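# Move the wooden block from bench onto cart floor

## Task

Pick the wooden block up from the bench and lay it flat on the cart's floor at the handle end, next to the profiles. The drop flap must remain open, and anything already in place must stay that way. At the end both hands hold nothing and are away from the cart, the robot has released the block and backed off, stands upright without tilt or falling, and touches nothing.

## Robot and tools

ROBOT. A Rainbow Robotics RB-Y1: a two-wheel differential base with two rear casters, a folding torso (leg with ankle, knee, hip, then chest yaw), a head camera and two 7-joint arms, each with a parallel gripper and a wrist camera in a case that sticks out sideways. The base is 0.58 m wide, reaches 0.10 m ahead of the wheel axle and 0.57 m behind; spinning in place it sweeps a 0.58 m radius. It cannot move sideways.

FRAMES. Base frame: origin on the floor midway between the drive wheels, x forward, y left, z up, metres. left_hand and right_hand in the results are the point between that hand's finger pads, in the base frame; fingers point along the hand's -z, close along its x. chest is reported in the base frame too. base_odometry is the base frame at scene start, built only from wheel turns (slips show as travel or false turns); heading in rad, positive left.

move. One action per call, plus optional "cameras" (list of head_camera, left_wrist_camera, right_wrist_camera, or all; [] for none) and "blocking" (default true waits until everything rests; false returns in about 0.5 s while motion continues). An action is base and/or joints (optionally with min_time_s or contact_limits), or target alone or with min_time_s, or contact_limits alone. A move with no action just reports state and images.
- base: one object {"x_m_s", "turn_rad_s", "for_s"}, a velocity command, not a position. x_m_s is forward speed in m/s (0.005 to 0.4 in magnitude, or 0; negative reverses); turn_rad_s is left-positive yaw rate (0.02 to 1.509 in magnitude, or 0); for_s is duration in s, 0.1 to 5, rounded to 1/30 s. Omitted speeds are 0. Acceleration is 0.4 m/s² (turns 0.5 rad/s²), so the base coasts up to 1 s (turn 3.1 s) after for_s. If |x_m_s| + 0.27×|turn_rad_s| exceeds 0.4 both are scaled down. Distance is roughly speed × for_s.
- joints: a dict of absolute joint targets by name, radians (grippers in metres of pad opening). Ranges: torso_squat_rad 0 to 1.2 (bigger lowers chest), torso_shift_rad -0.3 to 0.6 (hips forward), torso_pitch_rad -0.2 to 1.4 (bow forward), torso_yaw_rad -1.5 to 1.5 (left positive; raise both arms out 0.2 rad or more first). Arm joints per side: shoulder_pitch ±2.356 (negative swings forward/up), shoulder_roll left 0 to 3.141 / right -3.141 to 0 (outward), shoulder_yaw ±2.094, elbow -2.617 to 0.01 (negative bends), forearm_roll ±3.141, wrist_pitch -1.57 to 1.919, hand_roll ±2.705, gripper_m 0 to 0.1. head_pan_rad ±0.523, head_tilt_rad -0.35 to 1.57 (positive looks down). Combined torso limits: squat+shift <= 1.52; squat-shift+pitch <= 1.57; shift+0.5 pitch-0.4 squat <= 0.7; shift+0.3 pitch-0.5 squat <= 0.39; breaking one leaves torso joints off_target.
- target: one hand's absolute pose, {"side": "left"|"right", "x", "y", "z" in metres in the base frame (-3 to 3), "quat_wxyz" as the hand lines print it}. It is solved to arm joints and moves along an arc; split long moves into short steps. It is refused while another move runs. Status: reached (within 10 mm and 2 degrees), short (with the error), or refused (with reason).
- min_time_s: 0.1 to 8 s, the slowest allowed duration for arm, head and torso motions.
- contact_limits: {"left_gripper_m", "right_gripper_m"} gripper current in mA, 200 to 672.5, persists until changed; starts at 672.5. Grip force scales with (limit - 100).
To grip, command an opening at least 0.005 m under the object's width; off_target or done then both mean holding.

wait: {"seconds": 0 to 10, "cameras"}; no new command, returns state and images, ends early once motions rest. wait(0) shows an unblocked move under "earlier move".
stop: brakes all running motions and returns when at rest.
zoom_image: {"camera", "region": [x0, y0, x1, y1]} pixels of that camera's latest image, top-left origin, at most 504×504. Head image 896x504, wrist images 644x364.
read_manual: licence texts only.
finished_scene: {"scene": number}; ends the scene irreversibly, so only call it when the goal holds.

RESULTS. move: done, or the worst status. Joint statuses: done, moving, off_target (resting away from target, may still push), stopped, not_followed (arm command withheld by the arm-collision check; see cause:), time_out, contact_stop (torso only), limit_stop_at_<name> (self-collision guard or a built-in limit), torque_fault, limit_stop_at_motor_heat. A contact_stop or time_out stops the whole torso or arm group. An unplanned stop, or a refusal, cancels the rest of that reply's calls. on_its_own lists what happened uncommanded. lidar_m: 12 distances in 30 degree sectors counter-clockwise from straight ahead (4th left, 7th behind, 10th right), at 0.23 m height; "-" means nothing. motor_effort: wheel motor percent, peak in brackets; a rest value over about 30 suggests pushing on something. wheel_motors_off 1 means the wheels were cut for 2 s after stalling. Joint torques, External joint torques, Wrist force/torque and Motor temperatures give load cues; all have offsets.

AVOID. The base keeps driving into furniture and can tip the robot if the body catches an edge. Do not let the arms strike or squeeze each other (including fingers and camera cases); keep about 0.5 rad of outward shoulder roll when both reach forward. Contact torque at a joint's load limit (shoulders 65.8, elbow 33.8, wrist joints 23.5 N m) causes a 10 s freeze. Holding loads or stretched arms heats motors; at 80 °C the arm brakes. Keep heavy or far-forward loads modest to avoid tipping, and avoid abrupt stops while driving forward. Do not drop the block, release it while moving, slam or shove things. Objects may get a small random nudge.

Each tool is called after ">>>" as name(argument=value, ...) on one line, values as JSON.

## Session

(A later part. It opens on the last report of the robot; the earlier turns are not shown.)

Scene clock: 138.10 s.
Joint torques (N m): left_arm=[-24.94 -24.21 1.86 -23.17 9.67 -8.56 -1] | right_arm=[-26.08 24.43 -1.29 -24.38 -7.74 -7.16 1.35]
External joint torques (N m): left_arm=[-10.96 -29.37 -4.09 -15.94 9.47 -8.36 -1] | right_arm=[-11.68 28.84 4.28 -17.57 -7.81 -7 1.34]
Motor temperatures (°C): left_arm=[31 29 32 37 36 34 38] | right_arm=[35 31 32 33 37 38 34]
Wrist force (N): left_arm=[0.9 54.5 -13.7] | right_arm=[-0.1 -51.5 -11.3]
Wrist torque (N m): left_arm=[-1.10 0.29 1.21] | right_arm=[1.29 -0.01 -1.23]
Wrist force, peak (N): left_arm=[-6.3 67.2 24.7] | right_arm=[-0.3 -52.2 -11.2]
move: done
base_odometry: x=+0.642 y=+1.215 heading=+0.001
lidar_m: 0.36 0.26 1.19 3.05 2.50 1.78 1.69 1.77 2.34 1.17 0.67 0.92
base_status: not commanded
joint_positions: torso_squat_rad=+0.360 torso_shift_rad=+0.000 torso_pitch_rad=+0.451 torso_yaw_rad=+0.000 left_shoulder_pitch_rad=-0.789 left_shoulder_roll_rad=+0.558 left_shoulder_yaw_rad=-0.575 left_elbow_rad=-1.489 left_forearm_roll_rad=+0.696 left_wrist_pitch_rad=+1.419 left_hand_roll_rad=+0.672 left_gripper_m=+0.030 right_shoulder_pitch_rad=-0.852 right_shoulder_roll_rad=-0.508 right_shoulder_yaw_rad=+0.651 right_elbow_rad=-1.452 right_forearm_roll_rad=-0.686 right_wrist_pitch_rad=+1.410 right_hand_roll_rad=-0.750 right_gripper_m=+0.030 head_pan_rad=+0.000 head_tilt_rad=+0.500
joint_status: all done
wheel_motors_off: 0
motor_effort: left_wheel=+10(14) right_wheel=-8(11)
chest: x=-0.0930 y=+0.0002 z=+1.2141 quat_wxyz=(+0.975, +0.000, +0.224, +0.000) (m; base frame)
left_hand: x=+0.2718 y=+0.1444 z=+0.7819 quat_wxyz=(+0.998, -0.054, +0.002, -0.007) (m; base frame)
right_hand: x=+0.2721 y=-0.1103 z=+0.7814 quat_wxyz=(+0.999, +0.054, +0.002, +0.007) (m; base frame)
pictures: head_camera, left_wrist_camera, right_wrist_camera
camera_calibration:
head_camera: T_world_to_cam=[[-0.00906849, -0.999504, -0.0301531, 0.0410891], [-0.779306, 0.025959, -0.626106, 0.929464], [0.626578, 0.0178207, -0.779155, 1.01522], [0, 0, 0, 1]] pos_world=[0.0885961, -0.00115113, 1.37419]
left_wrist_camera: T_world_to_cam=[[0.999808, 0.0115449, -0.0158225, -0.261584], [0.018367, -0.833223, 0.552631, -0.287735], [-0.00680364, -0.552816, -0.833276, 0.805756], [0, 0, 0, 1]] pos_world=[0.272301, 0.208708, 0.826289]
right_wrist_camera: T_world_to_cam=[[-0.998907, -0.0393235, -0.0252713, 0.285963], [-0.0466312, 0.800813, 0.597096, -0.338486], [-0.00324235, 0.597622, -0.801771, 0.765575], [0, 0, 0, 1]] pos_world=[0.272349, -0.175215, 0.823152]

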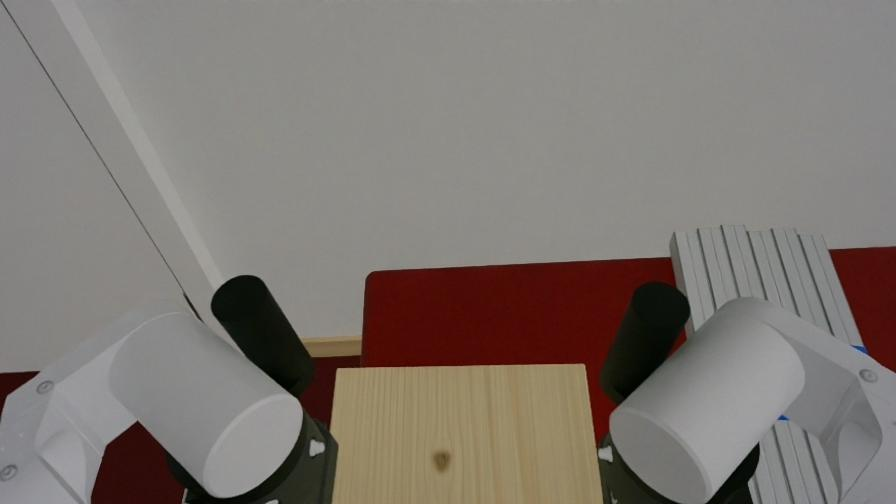

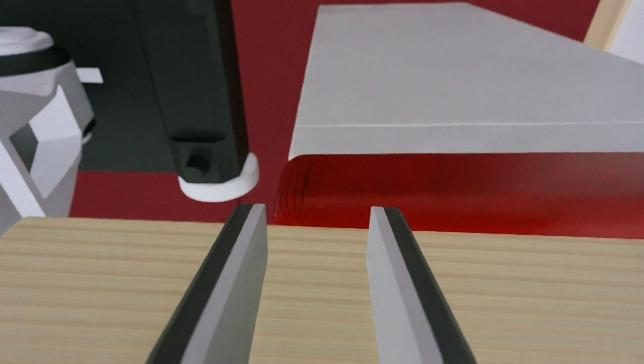

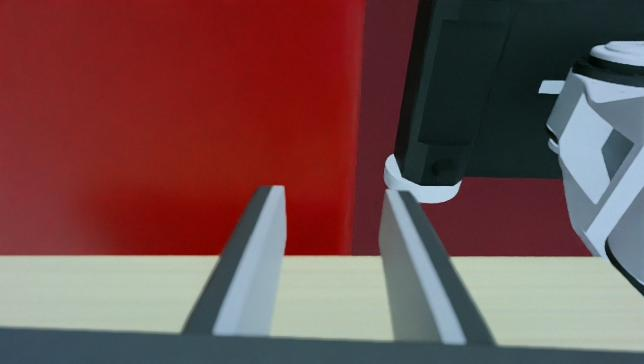

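>>> move(joints={"torso_squat_rad":0.1}, min_time_s=2.5, cameras=["head_camera","left_wrist_camera"])

>>> move(base={"x_m_s":-0.15,"for_s":4.2}, cameras=["left_wrist_camera","right_wrist_camera"])

>>> move(base={"turn_rad_s":-0.4,"for_s":3.927}, cameras=["left_wrist_camera","right_wrist_camera"])

Scene clock: 144.03 s.
Joint torques (N m): left_arm=[-25.1 -23.91 1.91 -22.96 9.63 -8.59 -1.11] | right_arm=[-26.22 24.61 -1.66 -24.3 -7.72 -7.29 1.49]
External joint torques (N m): left_arm=[-11.12 -29.07 -4.05 -15.73 9.43 -8.39 -1.11] | right_arm=[-11.83 29.03 3.91 -17.49 -7.79 -7.13 1.49]
Motor temperatures (°C): left_arm=[31 29 32 38 36 34 38] | right_arm=[35 31 32 33 37 38 34]
Wrist force (N): left_arm=[1.3 54.0 -13.8] | right_arm=[0.1 -51.1 -11.9]
Wrist torque (N m): left_arm=[-1.02 0.38 1.17] | right_arm=[1.27 -0.01 -1.23]
Wrist force, peak (N): left_arm=[1.2 55.4 -13.4] | right_arm=[0.0 -52.2 -11.7]
move: done
base_odometry: x=+0.642 y=+1.215 heading=+0.001
lidar_m: 0.37 0.24 1.19 3.03 2.49 1.78 1.69 1.77 2.35 1.16 0.68 0.91
base_status: not commanded
joint_positions: torso_squat_rad=+0.100 torso_shift_rad=+0.000 torso_pitch_rad=+0.451 torso_yaw_rad=+0.000 left_shoulder_pitch_rad=-0.789 left_shoulder_roll_rad=+0.558 left_shoulder_yaw_rad=-0.575 left_elbow_rad=-1.489 left_forearm_roll_rad=+0.696 left_wrist_pitch_rad=+1.419 left_hand_roll_rad=+0.672 left_gripper_m=+0.030 right_shoulder_pitch_rad=-0.852 right_shoulder_roll_rad=-0.508 right_shoulder_yaw_rad=+0.651 right_elbow_rad=-1.452 right_forearm_roll_rad=-0.686 right_wrist_pitch_rad=+1.410 right_hand_roll_rad=-0.750 right_gripper_m=+0.030 head_pan_rad=+0.000 head_tilt_rad=+0.500
joint_status: all done
wheel_motors_off: 0
motor_effort: left_wheel=+8(10) right_wheel=-7(10)
chest: x=-0.0930 y=+0.0002 z=+1.2555 quat_wxyz=(+0.975, +0.000, +0.224, +0.000) (m; base frame)
left_hand: x=+0.2718 y=+0.1444 z=+0.8232 quat_wxyz=(+0.998, -0.054, +0.002, -0.007) (m; base frame)
right_hand: x=+0.2721 y=-0.1103 z=+0.8228 quat_wxyz=(+0.999, +0.054, +0.002, +0.007) (m; base frame)
pictures: head_camera, left_wrist_camera
camera_calibration:
head_camera: T_world_to_cam=[[-0.00907171, -0.999504, -0.0301556, 0.0423412], [-0.779306, 0.0259631, -0.626106, 0.955384], [0.626578, 0.0178206, -0.779155, 1.04747], [0, 0, 0, 1]] pos_world=[0.0885961, -0.00115112, 1.41559]
left_wrist_camera: T_world_to_cam=[[0.999808, 0.0115449, -0.0158225, -0.260931], [0.018367, -0.833223, 0.552631, -0.310558], [-0.00680364, -0.552816, -0.833276, 0.84017], [0, 0, 0, 1]] pos_world=[0.272301, 0.208708, 0.867589]

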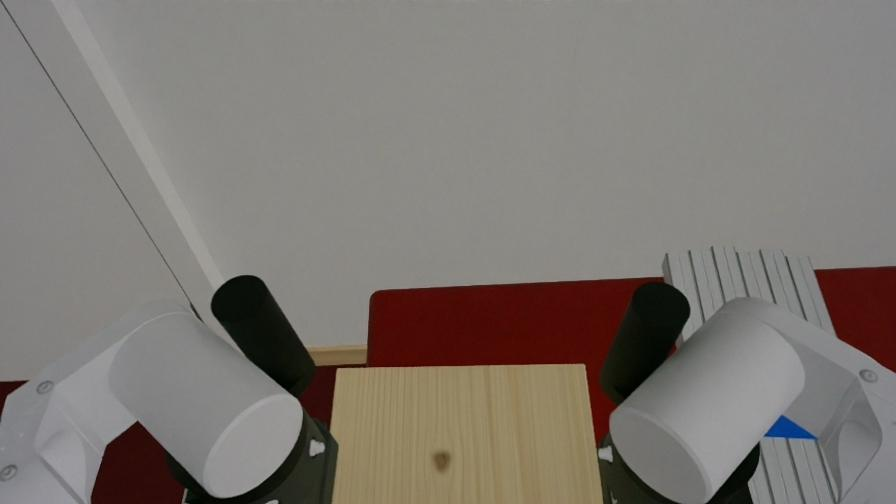

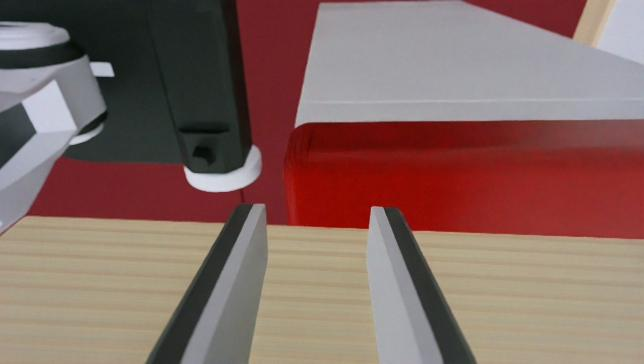

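Scene clock: 149.17 s.
Joint torques (N m): left_arm=[-26.04 -23.47 2.59 -23.4 9.42 -8.2 -1.17] | right_arm=[-27.47 24.88 -1.92 -24.66 -7.79 -7.36 1.52]
External joint torques (N m): left_arm=[-12.05 -28.63 -3.37 -16.17 9.23 -8 -1.17] | right_arm=[-13.07 29.3 3.64 -17.85 -7.87 -7.21 1.52]
Motor temperatures (°C): left_arm=[32 29 32 38 36 34 38] | right_arm=[35 31 32 34 38 38 34]
Wrist force (N): left_arm=[0.9 54.2 -13.1] | right_arm=[0.2 -51.4 -11.5]
Wrist torque (N m): left_arm=[-1.06 0.28 1.21] | right_arm=[1.36 0.00 -1.22]
Wrist force, peak (N): left_arm=[0.9 55.4 -13.6] | right_arm=[0.0 -51.8 -11.5]
move: done
base_odometry: x=+0.012 y=+1.214 heading=+0.002
lidar_m: 0.88 1.52 2.01 4.38 1.55 1.12 1.06 1.10 1.49 3.77 1.34 1.10
base_status: done (sent for 4.2 of 4.2 s)
joint_positions: torso_squat_rad=+0.100 torso_shift_rad=+0.000 torso_pitch_rad=+0.451 torso_yaw_rad=+0.000 left_shoulder_pitch_rad=-0.788 left_shoulder_roll_rad=+0.557 left_shoulder_yaw_rad=-0.575 left_elbow_rad=-1.489 left_forearm_roll_rad=+0.696 left_wrist_pitch_rad=+1.419 left_hand_roll_rad=+0.672 left_gripper_m=+0.030 right_shoulder_pitch_rad=-0.852 right_shoulder_roll_rad=-0.509 right_shoulder_yaw_rad=+0.651 right_elbow_rad=-1.452 right_forearm_roll_rad=-0.686 right_wrist_pitch_rad=+1.410 right_hand_roll_rad=-0.750 right_gripper_m=+0.030 head_pan_rad=+0.000 head_tilt_rad=+0.500
joint_status: not commanded
wheel_motors_off: 0
motor_effort: left_wheel=+9(37) right_wheel=-11(25)
chest: x=-0.0930 y=+0.0001 z=+1.2555 quat_wxyz=(+0.975, +0.000, +0.223, +0.000) (m; base frame)
left_hand: x=+0.2716 y=+0.1444 z=+0.8232 quat_wxyz=(+0.998, -0.054, +0.003, -0.007) (m; base frame)
right_hand: x=+0.2719 y=-0.1105 z=+0.8227 quat_wxyz=(+0.999, +0.054, +0.003, +0.007) (m; base frame)
pictures: left_wrist_camera, right_wrist_camera
camera_calibration:
left_wrist_camera: T_world_to_cam=[[0.999805, 0.0115126, -0.0160455, -0.260529], [0.0184643, -0.833147, 0.552743, -0.310777], [-0.00700481, -0.552931, -0.833197, 0.840125], [0, 0, 0, 1]] pos_world=[0.272101, 0.208608, 0.867589]
right_wrist_camera: T_world_to_cam=[[-0.998915, -0.039349, -0.0248981, 0.286574], [-0.0464298, 0.801027, 0.596825, -0.362794], [-0.00354047, 0.597334, -0.801985, 0.798885], [0, 0, 0, 1]] pos_world=[0.272247, -0.175317, 0.864353]

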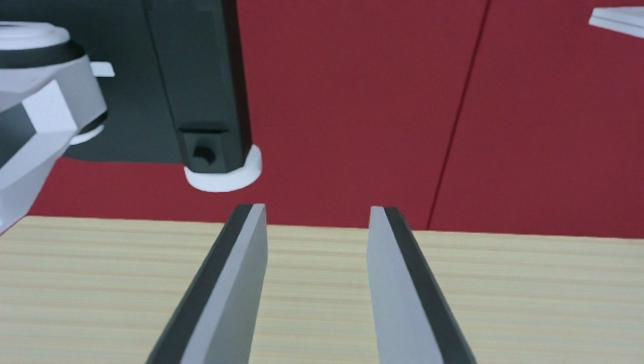

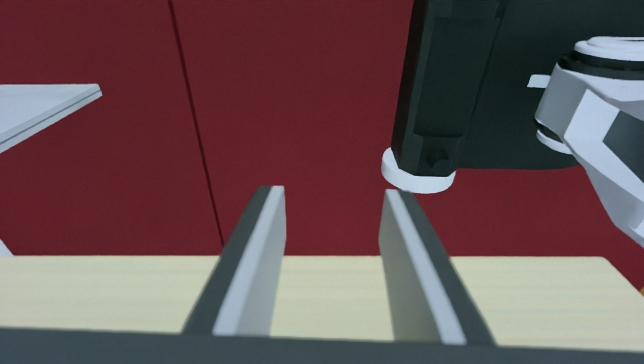

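Scene clock: 154.27 s.
Joint torques (N m): left_arm=[-25.88 -23.1 2.63 -23.45 9.41 -8.31 -1.08] | right_arm=[-27.28 25.01 -2.09 -24.63 -7.89 -7.46 1.36]
External joint torques (N m): left_arm=[-11.9 -28.26 -3.32 -16.22 9.22 -8.11 -1.08] | right_arm=[-12.88 29.43 3.48 -17.82 -7.97 -7.3 1.36]
Motor temperatures (°C): left_arm=[32 29 32 39 36 35 38] | right_arm=[35 31 32 34 38 38 34]
Wrist force (N): left_arm=[1.7 53.3 -13.4] | right_arm=[-0.6 -51.2 -11.1]
Wrist torque (N m): left_arm=[-1.01 0.47 1.17] | right_arm=[1.30 -0.06 -1.23]
Wrist force, peak (N): left_arm=[0.6 54.7 -14.5] | right_arm=[-0.3 -51.9 -11.6]
move: done
base_odometry: x=+0.012 y=+1.214 heading=-1.571
lidar_m: 3.59 1.35 1.09 0.88 1.53 2.02 4.39 1.60 1.14 1.07 1.10 1.45
base_status: done (sent for 3.93 of 3.93 s)
joint_positions: torso_squat_rad=+0.100 torso_shift_rad=+0.000 torso_pitch_rad=+0.451 torso_yaw_rad=+0.000 left_shoulder_pitch_rad=-0.788 left_shoulder_roll_rad=+0.557 left_shoulder_yaw_rad=-0.575 left_elbow_rad=-1.489 left_forearm_roll_rad=+0.696 left_wrist_pitch_rad=+1.419 left_hand_roll_rad=+0.672 left_gripper_m=+0.030 right_shoulder_pitch_rad=-0.852 right_shoulder_roll_rad=-0.509 right_shoulder_yaw_rad=+0.651 right_elbow_rad=-1.452 right_forearm_roll_rad=-0.686 right_wrist_pitch_rad=+1.410 right_hand_roll_rad=-0.750 right_gripper_m=+0.030 head_pan_rad=+0.000 head_tilt_rad=+0.500
joint_status: not commanded
wheel_motors_off: 0
motor_effort: left_wheel=+19(43) right_wheel=+0(29)
chest: x=-0.0930 y=+0.0001 z=+1.2555 quat_wxyz=(+0.975, +0.000, +0.223, +0.000) (m; base frame)
left_hand: x=+0.2716 y=+0.1443 z=+0.8232 quat_wxyz=(+0.998, -0.054, +0.003, -0.007) (m; base frame)
right_hand: x=+0.2719 y=-0.1105 z=+0.8227 quat_wxyz=(+0.999, +0.054, +0.003, +0.007) (m; base frame)
pictures: left_wrist_camera, right_wrist_camera
camera_calibration:
left_wrist_camera: T_world_to_cam=[[0.999806, 0.0113737, -0.0160721, -0.260477], [0.0183633, -0.83315, 0.552743, -0.310749], [-0.00710374, -0.552931, -0.833197, 0.840152], [0, 0, 0, 1]] pos_world=[0.272101, 0.208608, 0.867589]
right_wrist_camera: T_world_to_cam=[[-0.998916, -0.0392901, -0.0249787, 0.28665], [-0.0464307, 0.80103, 0.596821, -0.36271], [-0.00344047, 0.597334, -0.801985, 0.798918], [0, 0, 0, 1]] pos_world=[0.272247, -0.175417, 0.864353]

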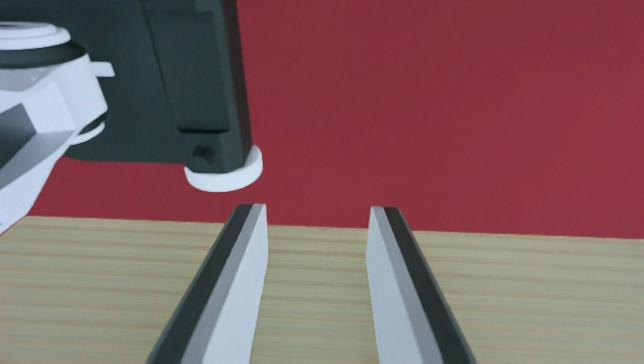

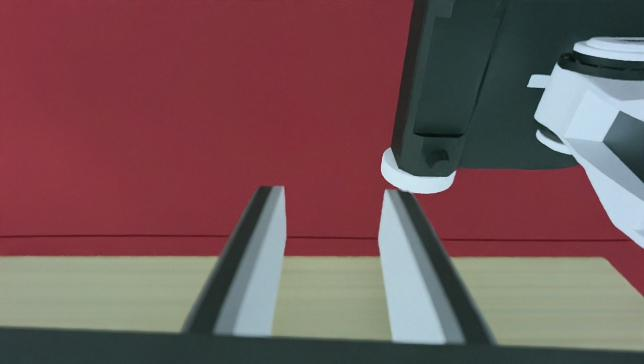

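>>> move(base={"x_m_s":0.25,"for_s":4.9}, cameras=[])

>>> move(base={"x_m_s":0.15,"for_s":1.29}, cameras=[])

>>> move(base={"turn_rad_s":0.4,"for_s":3.927})

Scene clock: 161.10 s.
Joint torques (N m): left_arm=[-25.38 -23.27 2.76 -23.43 9.3 -8.15 -1.07] | right_arm=[-27.3 25 -2.09 -24.61 -7.9 -7.35 1.26]
External joint torques (N m): left_arm=[-11.4 -28.42 -3.19 -16.2 9.1 -7.95 -1.07] | right_arm=[-12.9 29.42 3.48 -17.8 -7.98 -7.19 1.26]
Motor temperatures (°C): left_arm=[32 29 32 39 37 35 38] | right_arm=[35 32 32 35 38 38 34]
Wrist force (N): left_arm=[0.8 54.0 -13.9] | right_arm=[-0.3 -51.3 -11.4]
Wrist torque (N m): left_arm=[-1.07 0.26 1.21] | right_arm=[1.32 0.02 -1.25]
Wrist force, peak (N): left_arm=[1.2 54.7 -14.1] | right_arm=[1.2 -52.1 -11.4]
move: done
base_odometry: x=+0.012 y=-0.011 heading=-1.571
lidar_m: 3.38 1.14 0.80 0.77 1.06 1.58 4.76 1.52 1.08 1.02 1.04 1.36
base_status: done (sent for 4.9 of 4.9 s)
joint_positions: torso_squat_rad=+0.100 torso_shift_rad=+0.000 torso_pitch_rad=+0.451 torso_yaw_rad=+0.000 left_shoulder_pitch_rad=-0.789 left_shoulder_roll_rad=+0.557 left_shoulder_yaw_rad=-0.575 left_elbow_rad=-1.489 left_forearm_roll_rad=+0.696 left_wrist_pitch_rad=+1.419 left_hand_roll_rad=+0.672 left_gripper_m=+0.030 right_shoulder_pitch_rad=-0.852 right_shoulder_roll_rad=-0.509 right_shoulder_yaw_rad=+0.651 right_elbow_rad=-1.452 right_forearm_roll_rad=-0.686 right_wrist_pitch_rad=+1.410 right_hand_roll_rad=-0.750 right_gripper_m=+0.030 head_pan_rad=+0.000 head_tilt_rad=+0.500
joint_status: not commanded
wheel_motors_off: 0
motor_effort: left_wheel=-1(47) right_wheel=+1(36)
chest: x=-0.0929 y=+0.0001 z=+1.2555 quat_wxyz=(+0.975, +0.000, +0.224, +0.000) (m; base frame)
left_hand: x=+0.2717 y=+0.1443 z=+0.8232 quat_wxyz=(+0.998, -0.054, +0.003, -0.007) (m; base frame)
right_hand: x=+0.2720 y=-0.1105 z=+0.8226 quat_wxyz=(+0.999, +0.054, +0.003, +0.007) (m; base frame)
pictures: none
No camera images: "cameras" was empty.

Scene clock: 163.10 s.
Joint torques (N m): left_arm=[-25.32 -23.33 2.72 -23.52 9.3 -8.18 -1.11] | right_arm=[-27.37 24.84 -2.02 -24.66 -7.99 -7.29 1.16]
External joint torques (N m): left_arm=[-11.34 -28.49 -3.23 -16.29 9.11 -7.98 -1.1] | right_arm=[-12.98 29.25 3.55 -17.85 -8.07 -7.13 1.16]
Motor temperatures (°C): left_arm=[32 29 32 39 37 35 38] | right_arm=[35 32 32 35 38 38 34]
Wrist force (N): left_arm=[1.6 53.8 -13.4] | right_arm=[-0.3 -50.8 -10.8]
Wrist torque (N m): left_arm=[-1.05 0.38 1.19] | right_arm=[1.29 -0.02 -1.25]
Wrist force, peak (N): left_arm=[1.9 54.7 -13.5] | right_arm=[0.8 -51.6 -11.4]
move: done
base_odometry: x=+0.012 y=-0.206 heading=-1.571
lidar_m: 3.36 1.15 0.82 0.77 0.80 1.76 4.71 1.51 1.08 1.00 1.02 1.36
base_status: done (sent for 1.3 of 1.3 s)
joint_positions: torso_squat_rad=+0.100 torso_shift_rad=+0.000 torso_pitch_rad=+0.451 torso_yaw_rad=+0.000 left_shoulder_pitch_rad=-0.789 left_shoulder_roll_rad=+0.557 left_shoulder_yaw_rad=-0.575 left_elbow_rad=-1.489 left_forearm_roll_rad=+0.696 left_wrist_pitch_rad=+1.419 left_hand_roll_rad=+0.672 left_gripper_m=+0.030 right_shoulder_pitch_rad=-0.852 right_shoulder_roll_rad=-0.509 right_shoulder_yaw_rad=+0.651 right_elbow_rad=-1.452 right_forearm_roll_rad=-0.686 right_wrist_pitch_rad=+1.410 right_hand_roll_rad=-0.750 right_gripper_m=+0.030 head_pan_rad=+0.000 head_tilt_rad=+0.500
joint_status: not commanded
wheel_motors_off: 0
motor_effort: left_wheel=+1(22) right_wheel=+0(24)
chest: x=-0.0930 y=+0.0001 z=+1.2555 quat_wxyz=(+0.975, +0.000, +0.223, +0.000) (m; base frame)
left_hand: x=+0.2716 y=+0.1443 z=+0.8232 quat_wxyz=(+0.998, -0.054, +0.003, -0.007) (m; base frame)
right_hand: x=+0.2719 y=-0.1106 z=+0.8227 quat_wxyz=(+0.999, +0.054, +0.003, +0.007) (m; base frame)
pictures: none
No camera images: "cameras" was empty.

Scene clock: 168.17 s.
Joint torques (N m): left_arm=[-25.46 -23.12 2.87 -23.38 9.42 -8.08 -1.14] | right_arm=[-27.54 25.4 -1.99 -24.63 -7.89 -7.35 1.23]
External joint torques (N m): left_arm=[-11.48 -28.28 -3.08 -16.15 9.23 -7.88 -1.13] | right_arm=[-13.14 29.81 3.58 -17.82 -7.96 -7.2 1.22]
Motor temperatures (°C): left_arm=[32 29 32 39 37 35 38] | right_arm=[36 32 32 35 38 39 34]
Wrist force (N): left_arm=[0.5 54.6 -15.0] | right_arm=[-0.1 -51.4 -11.3]
Wrist torque (N m): left_arm=[-1.12 0.29 1.15] | right_arm=[1.33 0.04 -1.20]
Wrist force, peak (N): left_arm=[1.9 55.1 -13.2] | right_arm=[-0.3 -51.9 -11.6]
move: done
base_odometry: x=+0.012 y=-0.206 heading=+0.002
lidar_m: 0.77 0.80 1.74 4.43 1.46 1.04 0.99 1.04 1.39 3.50 1.15 0.82
base_status: done (sent for 3.93 of 3.93 s)
joint_positions: torso_squat_rad=+0.100 torso_shift_rad=+0.000 torso_pitch_rad=+0.451 torso_yaw_rad=+0.000 left_shoulder_pitch_rad=-0.789 left_shoulder_roll_rad=+0.557 left_shoulder_yaw_rad=-0.575 left_elbow_rad=-1.489 left_forearm_roll_rad=+0.696 left_wrist_pitch_rad=+1.419 left_hand_roll_rad=+0.672 left_gripper_m=+0.030 right_shoulder_pitch_rad=-0.852 right_shoulder_roll_rad=-0.509 right_shoulder_yaw_rad=+0.651 right_elbow_rad=-1.451 right_forearm_roll_rad=-0.686 right_wrist_pitch_rad=+1.410 right_hand_roll_rad=-0.750 right_gripper_m=+0.030 head_pan_rad=+0.000 head_tilt_rad=+0.500
joint_status: not commanded
wheel_motors_off: 0
motor_effort: left_wheel=+0(41) right_wheel=+18(36)
chest: x=-0.0930 y=+0.0001 z=+1.2555 quat_wxyz=(+0.975, +0.000, +0.223, +0.000) (m; base frame)
left_hand: x=+0.2716 y=+0.1442 z=+0.8232 quat_wxyz=(+0.998, -0.054, +0.003, -0.007) (m; base frame)
right_hand: x=+0.2719 y=-0.1106 z=+0.8227 quat_wxyz=(+0.999, +0.054, +0.003, +0.007) (m; base frame)
pictures: head_camera, left_wrist_camera, right_wrist_camera
camera_calibration:
head_camera: T_world_to_cam=[[-0.00906926, -0.999504, -0.0301536, 0.0422382], [-0.779256, 0.0259613, -0.626168, 0.95547], [0.62664, 0.0178185, -0.779105, 1.0474], [0, 0, 0, 1]] pos_world=[0.0885961, -0.00125112, 1.41559]
left_wrist_camera: T_world_to_cam=[[0.999806, 0.0113737, -0.0160736, -0.260574], [0.0183647, -0.833104, 0.552812, -0.310904], [-0.00710346, -0.553, -0.833151, 0.840072], [0, 0, 0, 1]] pos_world=[0.272201, 0.208508, 0.86759]
right_wrist_camera: T_world_to_cam=[[-0.99892, -0.0392681, -0.0248389, 0.286534], [-0.0463296, 0.801031, 0.596828, -0.362743], [-0.00353955, 0.597334, -0.801985, 0.798944], [0, 0, 0, 1]] pos_world=[0.272247, -0.175417, 0.864354]

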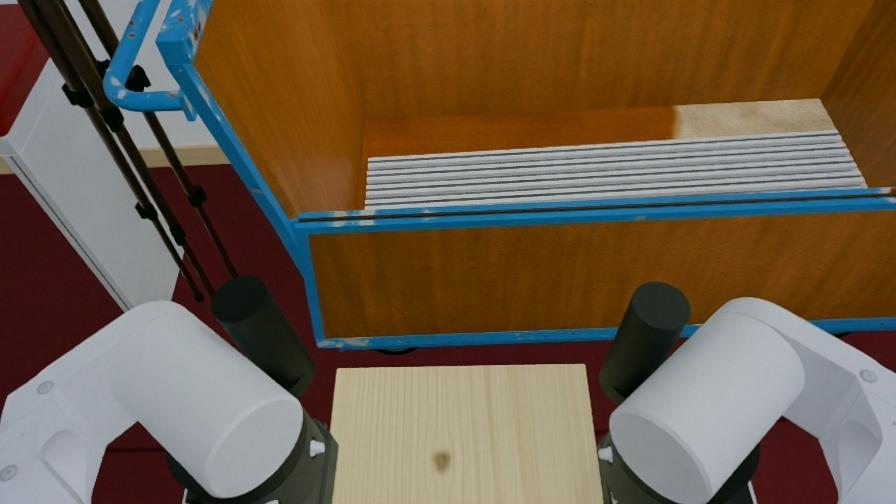

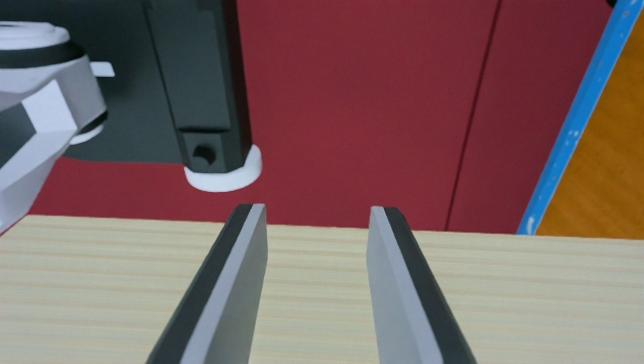

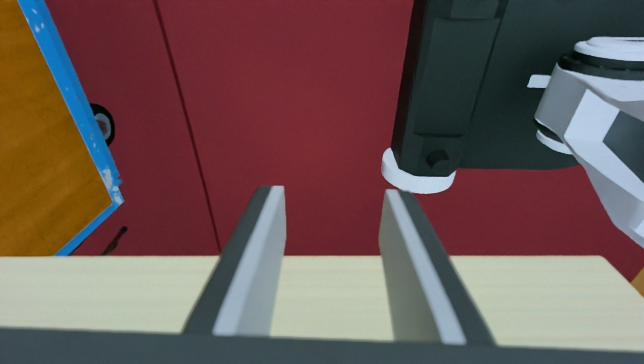

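>>> move(joints={"torso_shift_rad":0.3}, min_time_s=3, cameras=[])

>>> move(base={"turn_rad_s":-0.2,"for_s":1.13}, cameras=[])

>>> move(base={"x_m_s":0.15,"for_s":2.4}, cameras=["head_camera"])

>>> move(base={"turn_rad_s":0.2,"for_s":1.13})

Scene clock: 238.73 s.
Joint torques (N m): left_arm=[-25.17 -22.94 2.71 -23.39 9.32 -8.13 -1.03] | right_arm=[-27.35 25.2 -2.2 -24.73 -7.87 -7.38 1.24]
External joint torques (N m): left_arm=[-11.2 -28.1 -3.23 -16.16 9.12 -7.93 -1.03] | right_arm=[-12.97 29.61 3.36 -17.92 -7.95 -7.22 1.24]
Motor temperatures (°C): left_arm=[33 29 31 41 38 35 37] | right_arm=[36 32 32 38 38 39 34]
Wrist force (N): left_arm=[1.9 54.1 -12.6] | right_arm=[-0.3 -51.7 -10.7]
Wrist torque (N m): left_arm=[-1.06 0.36 1.16] | right_arm=[1.37 -0.02 -1.26]
Wrist force, peak (N): left_arm=[1.7 55.1 -14.6] | right_arm=[-0.1 -51.9 -11.9]
move: done
base_odometry: x=+0.012 y=-0.206 heading=+0.002
lidar_m: 0.78 0.80 1.75 4.44 1.46 1.04 0.99 1.03 1.39 3.49 1.13 0.81
base_status: not commanded
joint_positions: torso_squat_rad=+0.100 torso_shift_rad=+0.300 torso_pitch_rad=+0.451 torso_yaw_rad=+0.000 left_shoulder_pitch_rad=-0.789 left_shoulder_roll_rad=+0.557 left_shoulder_yaw_rad=-0.575 left_elbow_rad=-1.489 left_forearm_roll_rad=+0.696 left_wrist_pitch_rad=+1.419 left_hand_roll_rad=+0.672 left_gripper_m=+0.030 right_shoulder_pitch_rad=-0.852 right_shoulder_roll_rad=-0.509 right_shoulder_yaw_rad=+0.651 right_elbow_rad=-1.451 right_forearm_roll_rad=-0.686 right_wrist_pitch_rad=+1.410 right_hand_roll_rad=-0.750 right_gripper_m=+0.030 head_pan_rad=+0.000 head_tilt_rad=+0.500
joint_status: all done
wheel_motors_off: 0
motor_effort: left_wheel=-5(6) right_wheel=+15(21)
chest: x=+0.1129 y=+0.0001 z=+1.2243 quat_wxyz=(+0.975, +0.000, +0.224, +0.000) (m; base frame)
left_hand: x=+0.4775 y=+0.1442 z=+0.7919 quat_wxyz=(+0.998, -0.054, +0.003, -0.007) (m; base frame)
right_hand: x=+0.4778 y=-0.1106 z=+0.7914 quat_wxyz=(+0.999, +0.054, +0.003, +0.007) (m; base frame)
pictures: none
No camera images: "cameras" was empty.

Scene clock: 240.60 s.
Joint torques (N m): left_arm=[-25.55 -22.85 2.56 -23.49 9.36 -8.18 -1.04] | right_arm=[-27.37 25.13 -2.1 -24.7 -7.88 -7.35 1.24]
External joint torques (N m): left_arm=[-11.58 -28 -3.39 -16.26 9.16 -7.98 -1.03] | right_arm=[-12.99 29.54 3.46 -17.89 -7.96 -7.2 1.24]
Motor temperatures (°C): left_arm=[33 29 31 41 38 35 37] | right_arm=[36 32 32 38 38 39 34]
Wrist force (N): left_arm=[1.0 54.3 -12.8] | right_arm=[0.0 -51.3 -10.8]
Wrist torque (N m): left_arm=[-1.13 0.29 1.22] | right_arm=[1.31 -0.01 -1.22]
Wrist force, peak (N): left_arm=[1.4 55.0 -13.7] | right_arm=[-0.3 -52.1 -11.6]
move: done
base_odometry: x=+0.012 y=-0.206 heading=-0.224
lidar_m: 0.77 0.77 1.15 3.12 2.01 1.15 1.01 1.00 1.17 2.04 3.15 0.89
base_status: done (sent for 1.13 of 1.13 s)
joint_positions: torso_squat_rad=+0.100 torso_shift_rad=+0.300 torso_pitch_rad=+0.451 torso_yaw_rad=+0.000 left_shoulder_pitch_rad=-0.789 left_shoulder_roll_rad=+0.557 left_shoulder_yaw_rad=-0.575 left_elbow_rad=-1.489 left_forearm_roll_rad=+0.696 left_wrist_pitch_rad=+1.419 left_hand_roll_rad=+0.672 left_gripper_m=+0.030 right_shoulder_pitch_rad=-0.852 right_shoulder_roll_rad=-0.509 right_shoulder_yaw_rad=+0.651 right_elbow_rad=-1.451 right_forearm_roll_rad=-0.686 right_wrist_pitch_rad=+1.410 right_hand_roll_rad=-0.750 right_gripper_m=+0.030 head_pan_rad=+0.000 head_tilt_rad=+0.500
joint_status: not commanded
wheel_motors_off: 0
motor_effort: left_wheel=+5(15) right_wheel=-15(25)
chest: x=+0.1129 y=+0.0001 z=+1.2243 quat_wxyz=(+0.975, +0.000, +0.224, +0.000) (m; base frame)
left_hand: x=+0.4775 y=+0.1442 z=+0.7919 quat_wxyz=(+0.998, -0.054, +0.003, -0.007) (m; base frame)
right_hand: x=+0.4778 y=-0.1106 z=+0.7914 quat_wxyz=(+0.999, +0.054, +0.003, +0.006) (m; base frame)
pictures: none
No camera images: "cameras" was empty.

Scene clock: 243.73 s.
Joint torques (N m): left_arm=[-25.23 -22.73 2.44 -23.43 9.33 -8.11 -1.06] | right_arm=[-27.45 25.08 -2.49 -24.87 -7.89 -7.32 1.31]
External joint torques (N m): left_arm=[-11.26 -27.88 -3.5 -16.2 9.14 -7.91 -1.06] | right_arm=[-13.07 29.5 3.07 -18.06 -7.97 -7.17 1.31]
Motor temperatures (°C): left_arm=[33 29 31 41 38 35 37] | right_arm=[36 32 32 38 38 39 34]
Wrist force (N): left_arm=[0.7 53.6 -13.5] | right_arm=[-0.8 -51.3 -11.1]
Wrist torque (N m): left_arm=[-1.00 0.25 1.19] | right_arm=[1.32 -0.09 -1.23]
Wrist force, peak (N): left_arm=[2.1 54.9 -14.3] | right_arm=[-0.6 -51.6 -11.4]
move: done
base_odometry: x=+0.363 y=-0.286 heading=-0.223
lidar_m: 0.43 0.41 0.49 1.67 2.69 1.56 1.35 1.35 1.58 2.74 0.86 0.49
base_status: done (sent for 2.4 of 2.4 s)
joint_positions: torso_squat_rad=+0.100 torso_shift_rad=+0.300 torso_pitch_rad=+0.451 torso_yaw_rad=+0.000 left_shoulder_pitch_rad=-0.789 left_shoulder_roll_rad=+0.557 left_shoulder_yaw_rad=-0.575 left_elbow_rad=-1.489 left_forearm_roll_rad=+0.696 left_wrist_pitch_rad=+1.419 left_hand_roll_rad=+0.672 left_gripper_m=+0.030 right_shoulder_pitch_rad=-0.852 right_shoulder_roll_rad=-0.509 right_shoulder_yaw_rad=+0.651 right_elbow_rad=-1.451 right_forearm_roll_rad=-0.686 right_wrist_pitch_rad=+1.410 right_hand_roll_rad=-0.750 right_gripper_m=+0.030 head_pan_rad=+0.000 head_tilt_rad=+0.500
joint_status: not commanded
wheel_motors_off: 0
motor_effort: left_wheel=+12(45) right_wheel=-13(29)
chest: x=+0.1129 y=+0.0001 z=+1.2243 quat_wxyz=(+0.975, +0.000, +0.224, +0.000) (m; base frame)
left_hand: x=+0.4775 y=+0.1442 z=+0.7920 quat_wxyz=(+0.998, -0.054, +0.003, -0.007) (m; base frame)
right_hand: x=+0.4778 y=-0.1106 z=+0.7914 quat_wxyz=(+0.999, +0.054, +0.003, +0.007) (m; base frame)
pictures: head_camera
camera_calibration:
head_camera: T_world_to_cam=[[-0.00915053, -0.999501, -0.0302169, 0.0432767], [-0.779306, 0.0260629, -0.626102, 1.09631], [0.626577, 0.0178191, -0.779156, 0.894156], [0, 0, 0, 1]] pos_world=[0.294496, -0.00125082, 1.38439]

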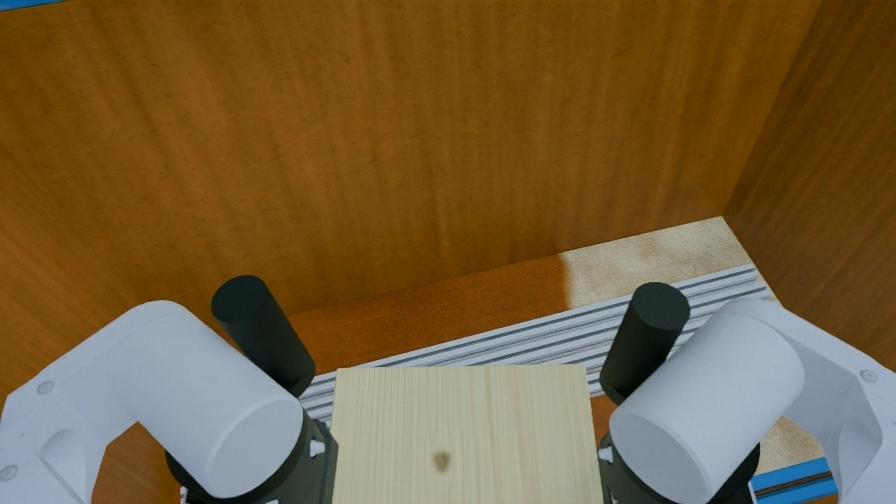

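Scene clock: 245.60 s.
Joint torques (N m): left_arm=[-25.69 -22.8 2.83 -23.5 9.31 -8.06 -1.1] | right_arm=[-27.85 25.22 -2.21 -24.75 -7.78 -7.34 1.32]
External joint torques (N m): left_arm=[-11.71 -27.95 -3.12 -16.27 9.12 -7.86 -1.1] | right_arm=[-13.47 29.63 3.35 -17.94 -7.86 -7.19 1.32]
Motor temperatures (°C): left_arm=[33 29 31 41 38 35 37] | right_arm=[36 32 32 38 38 39 34]
Wrist force (N): left_arm=[1.2 54.5 -13.7] | right_arm=[-0.4 -50.9 -12.0]
Wrist torque (N m): left_arm=[-1.05 0.28 1.14] | right_arm=[1.28 -0.01 -1.21]
Wrist force, peak (N): left_arm=[1.4 55.2 -13.3] | right_arm=[-0.8 -52.3 -11.1]
move: done
base_odometry: x=+0.363 y=-0.286 heading=+0.003
lidar_m: 0.42 0.44 0.94 4.26 1.96 1.41 1.34 1.40 1.88 4.72 0.64 0.45
base_status: done (sent for 1.13 of 1.13 s)
joint_positions: torso_squat_rad=+0.100 torso_shift_rad=+0.300 torso_pitch_rad=+0.451 torso_yaw_rad=+0.000 left_shoulder_pitch_rad=-0.789 left_shoulder_roll_rad=+0.557 left_shoulder_yaw_rad=-0.575 left_elbow_rad=-1.489 left_forearm_roll_rad=+0.696 left_wrist_pitch_rad=+1.419 left_hand_roll_rad=+0.672 left_gripper_m=+0.030 right_shoulder_pitch_rad=-0.852 right_shoulder_roll_rad=-0.509 right_shoulder_yaw_rad=+0.651 right_elbow_rad=-1.451 right_forearm_roll_rad=-0.686 right_wrist_pitch_rad=+1.410 right_hand_roll_rad=-0.750 right_gripper_m=+0.030 head_pan_rad=+0.000 head_tilt_rad=+0.500
joint_status: not commanded
wheel_motors_off: 0
motor_effort: left_wheel=-11(25) right_wheel=+5(20)
chest: x=+0.1129 y=+0.0001 z=+1.2243 quat_wxyz=(+0.975, +0.000, +0.224, +0.000) (m; base frame)
left_hand: x=+0.4775 y=+0.1442 z=+0.7920 quat_wxyz=(+0.998, -0.054, +0.003, -0.007) (m; base frame)
right_hand: x=+0.4778 y=-0.1106 z=+0.7914 quat_wxyz=(+0.999, +0.054, +0.003, +0.007) (m; base frame)
pictures: head_camera, left_wrist_camera, right_wrist_camera
camera_calibration:
head_camera: T_world_to_cam=[[-0.00907171, -0.999504, -0.0301556, 0.0431683], [-0.779306, 0.0259631, -0.626106, 1.09631], [0.626578, 0.0178206, -0.779155, 0.894154], [0, 0, 0, 1]] pos_world=[0.294496, -0.00125112, 1.38439]
left_wrist_camera: T_world_to_cam=[[0.999805, 0.0113164, -0.0161555, -0.466756], [0.0183623, -0.833105, 0.55281, -0.297378], [-0.00720343, -0.552999, -0.833151, 0.815503], [0, 0, 0, 1]] pos_world=[0.478001, 0.208508, 0.83629]
right_wrist_camera: T_world_to_cam=[[-0.99892, -0.0393323, -0.024754, 0.49125], [-0.0463308, 0.801111, 0.59672, -0.334402], [-0.00363964, 0.597222, -0.802068, 0.774809], [0, 0, 0, 1]] pos_world=[0.478046, -0.175517, 0.833154]

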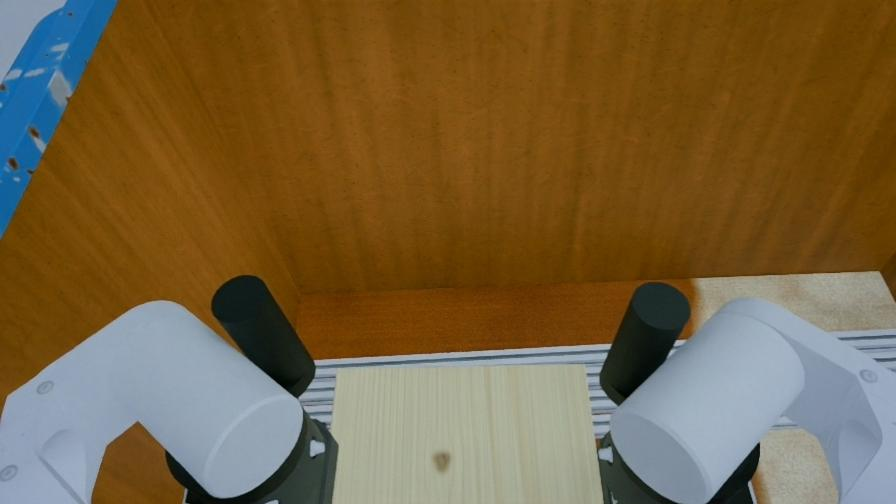

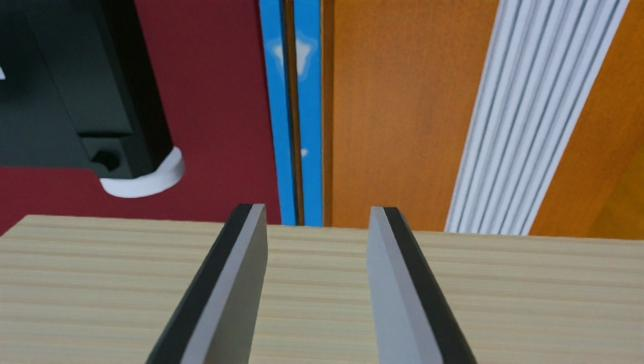

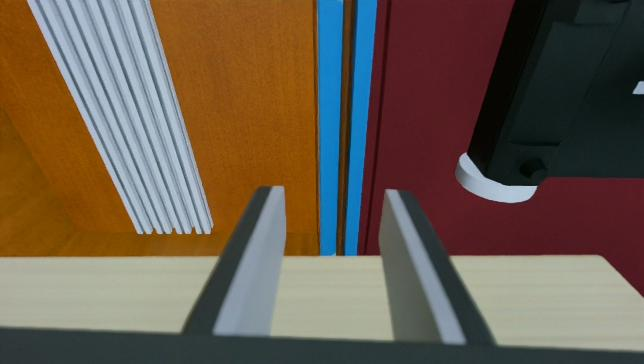

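>>> move(base={"x_m_s":0.07,"for_s":2.0})

>>> move(joints={"torso_squat_rad":0.22,"torso_shift_rad":0.32,"torso_pitch_rad":0.5875,"left_forearm_roll_rad":0.611,"left_wrist_pitch_rad":1.311,"left_hand_roll_rad":0.675,"right_forearm_roll_rad":-0.593,"right_wrist_pitch_rad":1.310,"right_hand_roll_rad":-0.755}, min_time_s=2.5)

Scene clock: 264.40 s.
Joint torques (N m): left_arm=[-25.67 -22.94 3.05 -23.56 9.28 -8.14 -1.06] | right_arm=[-27.5 25.41 -2.56 -24.76 -7.79 -7.29 1.35]
External joint torques (N m): left_arm=[-11.7 -28.1 -2.89 -16.33 9.09 -7.94 -1.06] | right_arm=[-13.12 29.83 3.01 -17.95 -7.87 -7.14 1.35]
Motor temperatures (°C): left_arm=[33 29 31 41 38 35 37] | right_arm=[36 32 32 38 38 39 34]
Wrist force (N): left_arm=[1.8 54.5 -14.3] | right_arm=[-0.4 -50.7 -11.7]
Wrist torque (N m): left_arm=[-1.10 0.39 1.18] | right_arm=[1.28 -0.03 -1.25]
Wrist force, peak (N): left_arm=[1.3 54.9 -13.8] | right_arm=[-0.2 -51.7 -11.2]
move: done
base_odometry: x=+0.503 y=-0.285 heading=+0.003
lidar_m: 0.28 0.29 0.41 1.62 2.19 1.56 1.49 1.54 2.07 4.81 0.44 0.31
base_status: done (sent for 2 of 2 s)
joint_positions: torso_squat_rad=+0.100 torso_shift_rad=+0.300 torso_pitch_rad=+0.451 torso_yaw_rad=+0.000 left_shoulder_pitch_rad=-0.789 left_shoulder_roll_rad=+0.557 left_shoulder_yaw_rad=-0.575 left_elbow_rad=-1.489 left_forearm_roll_rad=+0.696 left_wrist_pitch_rad=+1.419 left_hand_roll_rad=+0.672 left_gripper_m=+0.030 right_shoulder_pitch_rad=-0.852 right_shoulder_roll_rad=-0.509 right_shoulder_yaw_rad=+0.651 right_elbow_rad=-1.451 right_forearm_roll_rad=-0.686 right_wrist_pitch_rad=+1.410 right_hand_roll_rad=-0.750 right_gripper_m=+0.030 head_pan_rad=+0.000 head_tilt_rad=+0.500
joint_status: not commanded
wheel_motors_off: 0
motor_effort: left_wheel=-3(21) right_wheel=+2(41)
chest: x=+0.1129 y=+0.0001 z=+1.2243 quat_wxyz=(+0.975, +0.000, +0.224, +0.000) (m; base frame)
left_hand: x=+0.4775 y=+0.1442 z=+0.7920 quat_wxyz=(+0.998, -0.054, +0.003, -0.007) (m; base frame)
right_hand: x=+0.4778 y=-0.1106 z=+0.7914 quat_wxyz=(+0.999, +0.054, +0.003, +0.007) (m; base frame)
pictures: head_camera, left_wrist_camera, right_wrist_camera
camera_calibration:
head_camera: T_world_to_cam=[[-0.00907171, -0.999504, -0.0301556, 0.0431683], [-0.779306, 0.0259631, -0.626106, 1.09631], [0.626578, 0.0178206, -0.779155, 0.894154], [0, 0, 0, 1]] pos_world=[0.294496, -0.00125112, 1.38439]
left_wrist_camera: T_world_to_cam=[[0.999805, 0.0113164, -0.0161555, -0.466756], [0.0183623, -0.833105, 0.55281, -0.297378], [-0.00720343, -0.552999, -0.833151, 0.815503], [0, 0, 0, 1]] pos_world=[0.478001, 0.208508, 0.83629]
right_wrist_camera: T_world_to_cam=[[-0.99892, -0.0393323, -0.024754, 0.49125], [-0.0463308, 0.801111, 0.59672, -0.334402], [-0.00363964, 0.597222, -0.802068, 0.774809], [0, 0, 0, 1]] pos_world=[0.478046, -0.175517, 0.833154]

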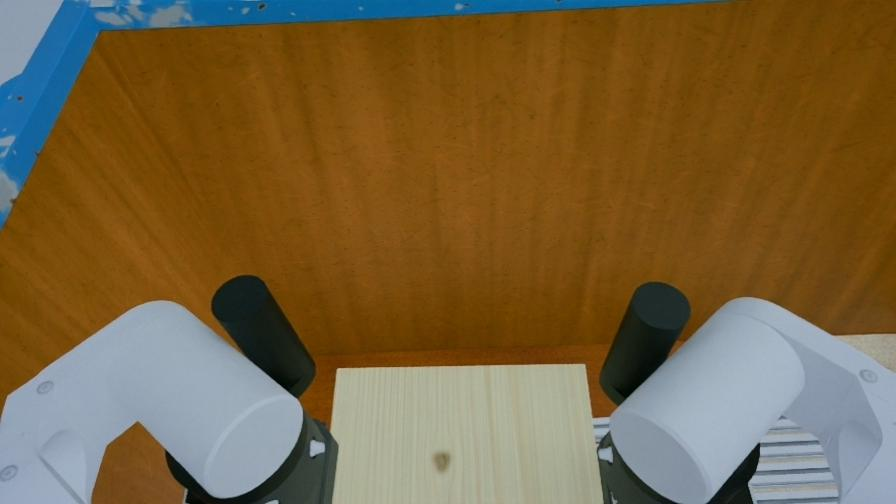

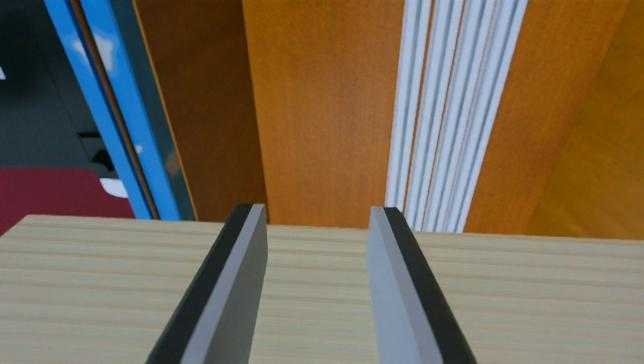

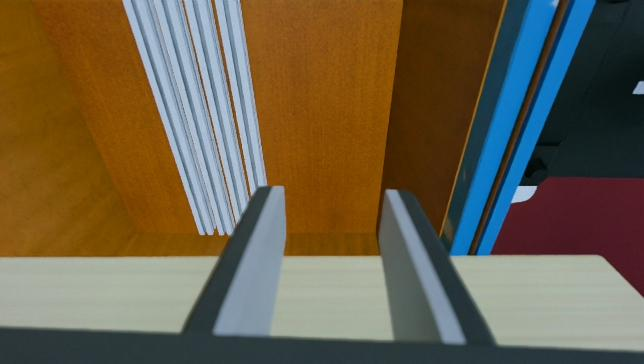

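Scene clock: 267.20 s.
Joint torques (N m): left_arm=[-23.89 -22.72 1.99 -24.31 8.09 -8.47 -0.54] | right_arm=[-24.98 26.38 -1.03 -25.79 -6.78 -6.9 1.6]
External joint torques (N m): left_arm=[-12.28 -27.33 -3.08 -16.88 7.9 -8.27 -0.54] | right_arm=[-12.91 30.18 3.68 -18.77 -6.85 -6.75 1.6]
Motor temperatures (°C): left_arm=[33 29 31 41 38 35 37] | right_arm=[36 32 32 38 38 39 34]
Wrist force (N): left_arm=[-2.1 51.3 -13.7] | right_arm=[3.3 -48.8 -11.0]
Wrist torque (N m): left_arm=[-0.97 -0.12 0.91] | right_arm=[1.28 0.39 -2.04]
Wrist force, peak (N): left_arm=[-1.1 55.9 -14.1] | right_arm=[2.7 -52.7 -11.0]
move: done
base_odometry: x=+0.503 y=-0.285 heading=+0.003
lidar_m: 0.27 0.30 0.41 1.64 2.17 1.56 1.47 1.55 2.06 4.79 0.42 0.30
base_status: not commanded
joint_positions: torso_squat_rad=+0.220 torso_shift_rad=+0.320 torso_pitch_rad=+0.588 torso_yaw_rad=+0.000 left_shoulder_pitch_rad=-0.788 left_shoulder_roll_rad=+0.557 left_shoulder_yaw_rad=-0.575 left_elbow_rad=-1.489 left_forearm_roll_rad=+0.609 left_wrist_pitch_rad=+1.313 left_hand_roll_rad=+0.675 left_gripper_m=+0.030 right_shoulder_pitch_rad=-0.852 right_shoulder_roll_rad=-0.509 right_shoulder_yaw_rad=+0.651 right_elbow_rad=-1.451 right_forearm_roll_rad=-0.591 right_wrist_pitch_rad=+1.312 right_hand_roll_rad=-0.755 right_gripper_m=+0.030 head_pan_rad=+0.000 head_tilt_rad=+0.500
joint_status: all done
wheel_motors_off: 0
motor_effort: left_wheel=-3(4) right_wheel=+3(6)
chest: x=+0.1588 y=+0.0001 z=+1.1863 quat_wxyz=(+0.957, +0.000, +0.290, +0.000) (m; base frame)
left_hand: x=+0.4918 y=+0.1440 z=+0.7057 quat_wxyz=(+0.998, -0.055, +0.003, -0.007) (m; base frame)
right_hand: x=+0.4921 y=-0.1105 z=+0.7051 quat_wxyz=(+0.998, +0.054, +0.003, +0.006) (m; base frame)
pictures: head_camera, left_wrist_camera, right_wrist_camera
camera_calibration:
head_camera: T_world_to_cam=[[-0.0131152, -0.999504, -0.0286241, 0.0412611], [-0.85776, 0.025958, -0.513395, 0.987024], [0.513883, 0.0178193, -0.857675, 0.946761], [0, 0, 0, 1]] pos_world=[0.360646, -0.00125113, 1.31993]
left_wrist_camera: T_world_to_cam=[[0.999781, 0.0119287, -0.0171993, -0.48188], [0.0194572, -0.832544, 0.553617, -0.251309], [-0.00771527, -0.553831, -0.832594, 0.743521], [0, 0, 0, 1]] pos_world=[0.492401, 0.208307, 0.749892]
right_wrist_camera: T_world_to_cam=[[-0.998976, -0.0387897, -0.0233003, 0.502531], [-0.0450227, 0.800536, 0.597592, -0.283662], [-0.00452767, 0.598029, -0.801462, 0.705629], [0, 0, 0, 1]] pos_world=[0.49244, -0.175411, 0.746758]

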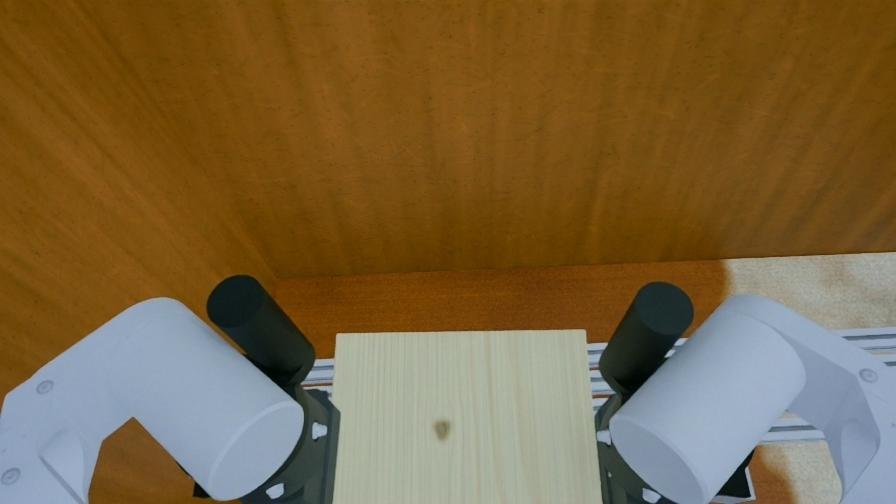

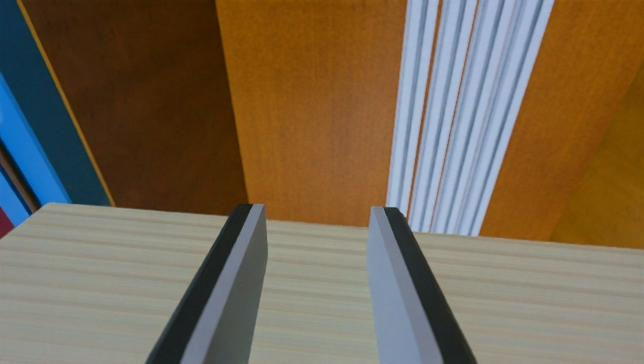

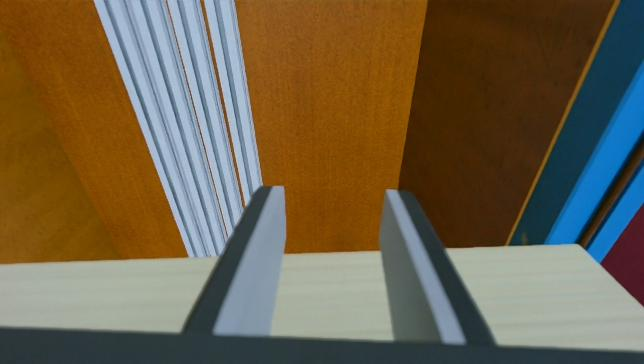

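>>> move(joints={"torso_squat_rad":0.35,"torso_shift_rad":0.34,"torso_pitch_rad":0.725,"left_forearm_roll_rad":0.518,"left_wrist_pitch_rad":1.207,"left_hand_roll_rad":0.689,"right_forearm_roll_rad":-0.491,"right_wrist_pitch_rad":1.212,"right_hand_roll_rad":-0.771}, min_time_s=2.5)

Scene clock: 275.97 s.
Joint torques (N m): left_arm=[-21.92 -21.63 0.89 -24.21 6.89 -8.65 0.28] | right_arm=[-20.41 27.18 1.78 -25.35 -6.28 -6.22 1.54]
External joint torques (N m): left_arm=[-12.9 -25.6 -3.22 -16.74 6.7 -8.45 0.28] | right_arm=[-10.86 30.31 5.55 -18.25 -6.36 -6.06 1.54]
Motor temperatures (°C): left_arm=[33 29 31 41 37 35 37] | right_arm=[36 32 32 38 38 39 34]
Wrist force (N): left_arm=[-5.6 48.5 -14.5] | right_arm=[6.0 -45.3 -12.2]
Wrist torque (N m): left_arm=[-0.95 -0.15 0.08] | right_arm=[1.12 0.58 -2.06]
Wrist force, peak (N): left_arm=[-1.9 52.2 -14.1] | right_arm=[3.5 -48.9 -11.7]
move: done
base_odometry: x=+0.503 y=-0.285 heading=+0.002
lidar_m: 0.28 0.28 0.40 1.63 2.18 1.56 1.48 1.54 2.07 4.80 0.43 0.30
base_status: not commanded
joint_positions: torso_squat_rad=+0.350 torso_shift_rad=+0.340 torso_pitch_rad=+0.726 torso_yaw_rad=+0.000 left_shoulder_pitch_rad=-0.788 left_shoulder_roll_rad=+0.557 left_shoulder_yaw_rad=-0.575 left_elbow_rad=-1.489 left_forearm_roll_rad=+0.516 left_wrist_pitch_rad=+1.209 left_hand_roll_rad=+0.689 left_gripper_m=+0.030 right_shoulder_pitch_rad=-0.852 right_shoulder_roll_rad=-0.509 right_shoulder_yaw_rad=+0.651 right_elbow_rad=-1.451 right_forearm_roll_rad=-0.489 right_wrist_pitch_rad=+1.214 right_hand_roll_rad=-0.771 right_gripper_m=+0.030 head_pan_rad=+0.000 head_tilt_rad=+0.500
joint_status: all done
wheel_motors_off: 0
motor_effort: left_wheel=-3(4) right_wheel=+3(6)
chest: x=+0.1969 y=+0.0001 z=+1.1318 quat_wxyz=(+0.935, +0.000, +0.355, +0.000) (m; base frame)
left_hand: x=+0.4920 y=+0.1440 z=+0.6076 quat_wxyz=(+0.998, -0.055, +0.003, -0.007) (m; base frame)
right_hand: x=+0.4932 y=-0.1105 z=+0.6073 quat_wxyz=(+0.999, +0.054, +0.002, +0.006) (m; base frame)
pictures: head_camera, left_wrist_camera, right_wrist_camera
camera_calibration:
head_camera: T_world_to_cam=[[-0.0169165, -0.999504, -0.0265603, 0.0386141], [-0.919994, 0.0259629, -0.391071, 0.865471], [0.391567, 0.0178197, -0.919977, 0.975092], [0, 0, 0, 1]] pos_world=[0.415068, -0.00125112, 1.23655]
left_wrist_camera: T_world_to_cam=[[0.999765, 0.0123517, -0.0178323, -0.483432], [0.0201542, -0.832937, 0.553, -0.196973], [-0.00802268, -0.55323, -0.83299, 0.662296], [0, 0, 0, 1]] pos_world=[0.492601, 0.208307, 0.651991]
right_wrist_camera: T_world_to_cam=[[-0.998941, -0.0383999, -0.0253546, 0.502544], [-0.0459398, 0.800687, 0.597319, -0.224517], [-0.00263585, 0.597851, -0.801603, 0.626372], [0, 0, 0, 1]] pos_world=[0.493348, -0.175411, 0.648952]

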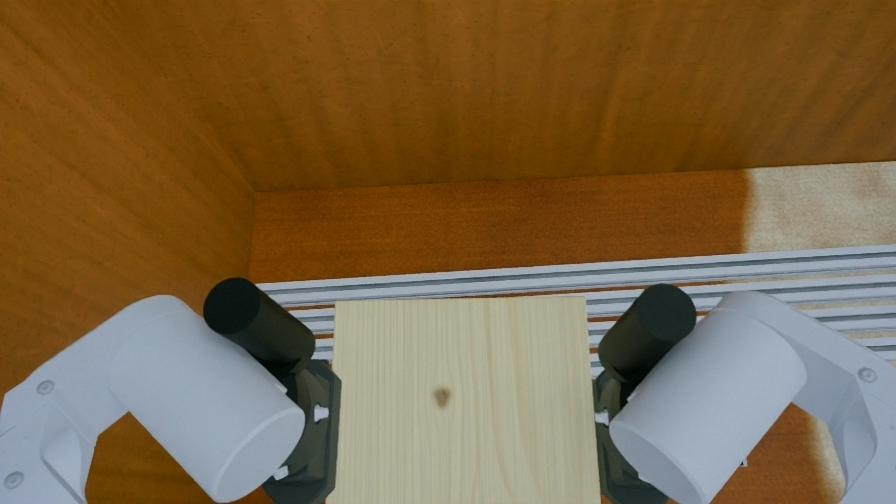

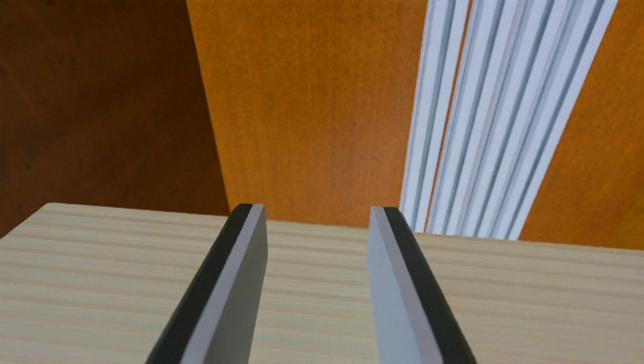

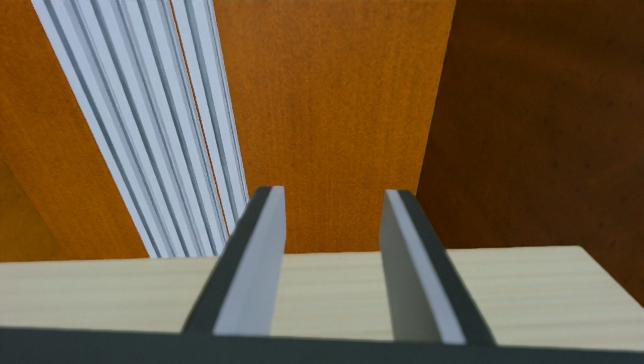

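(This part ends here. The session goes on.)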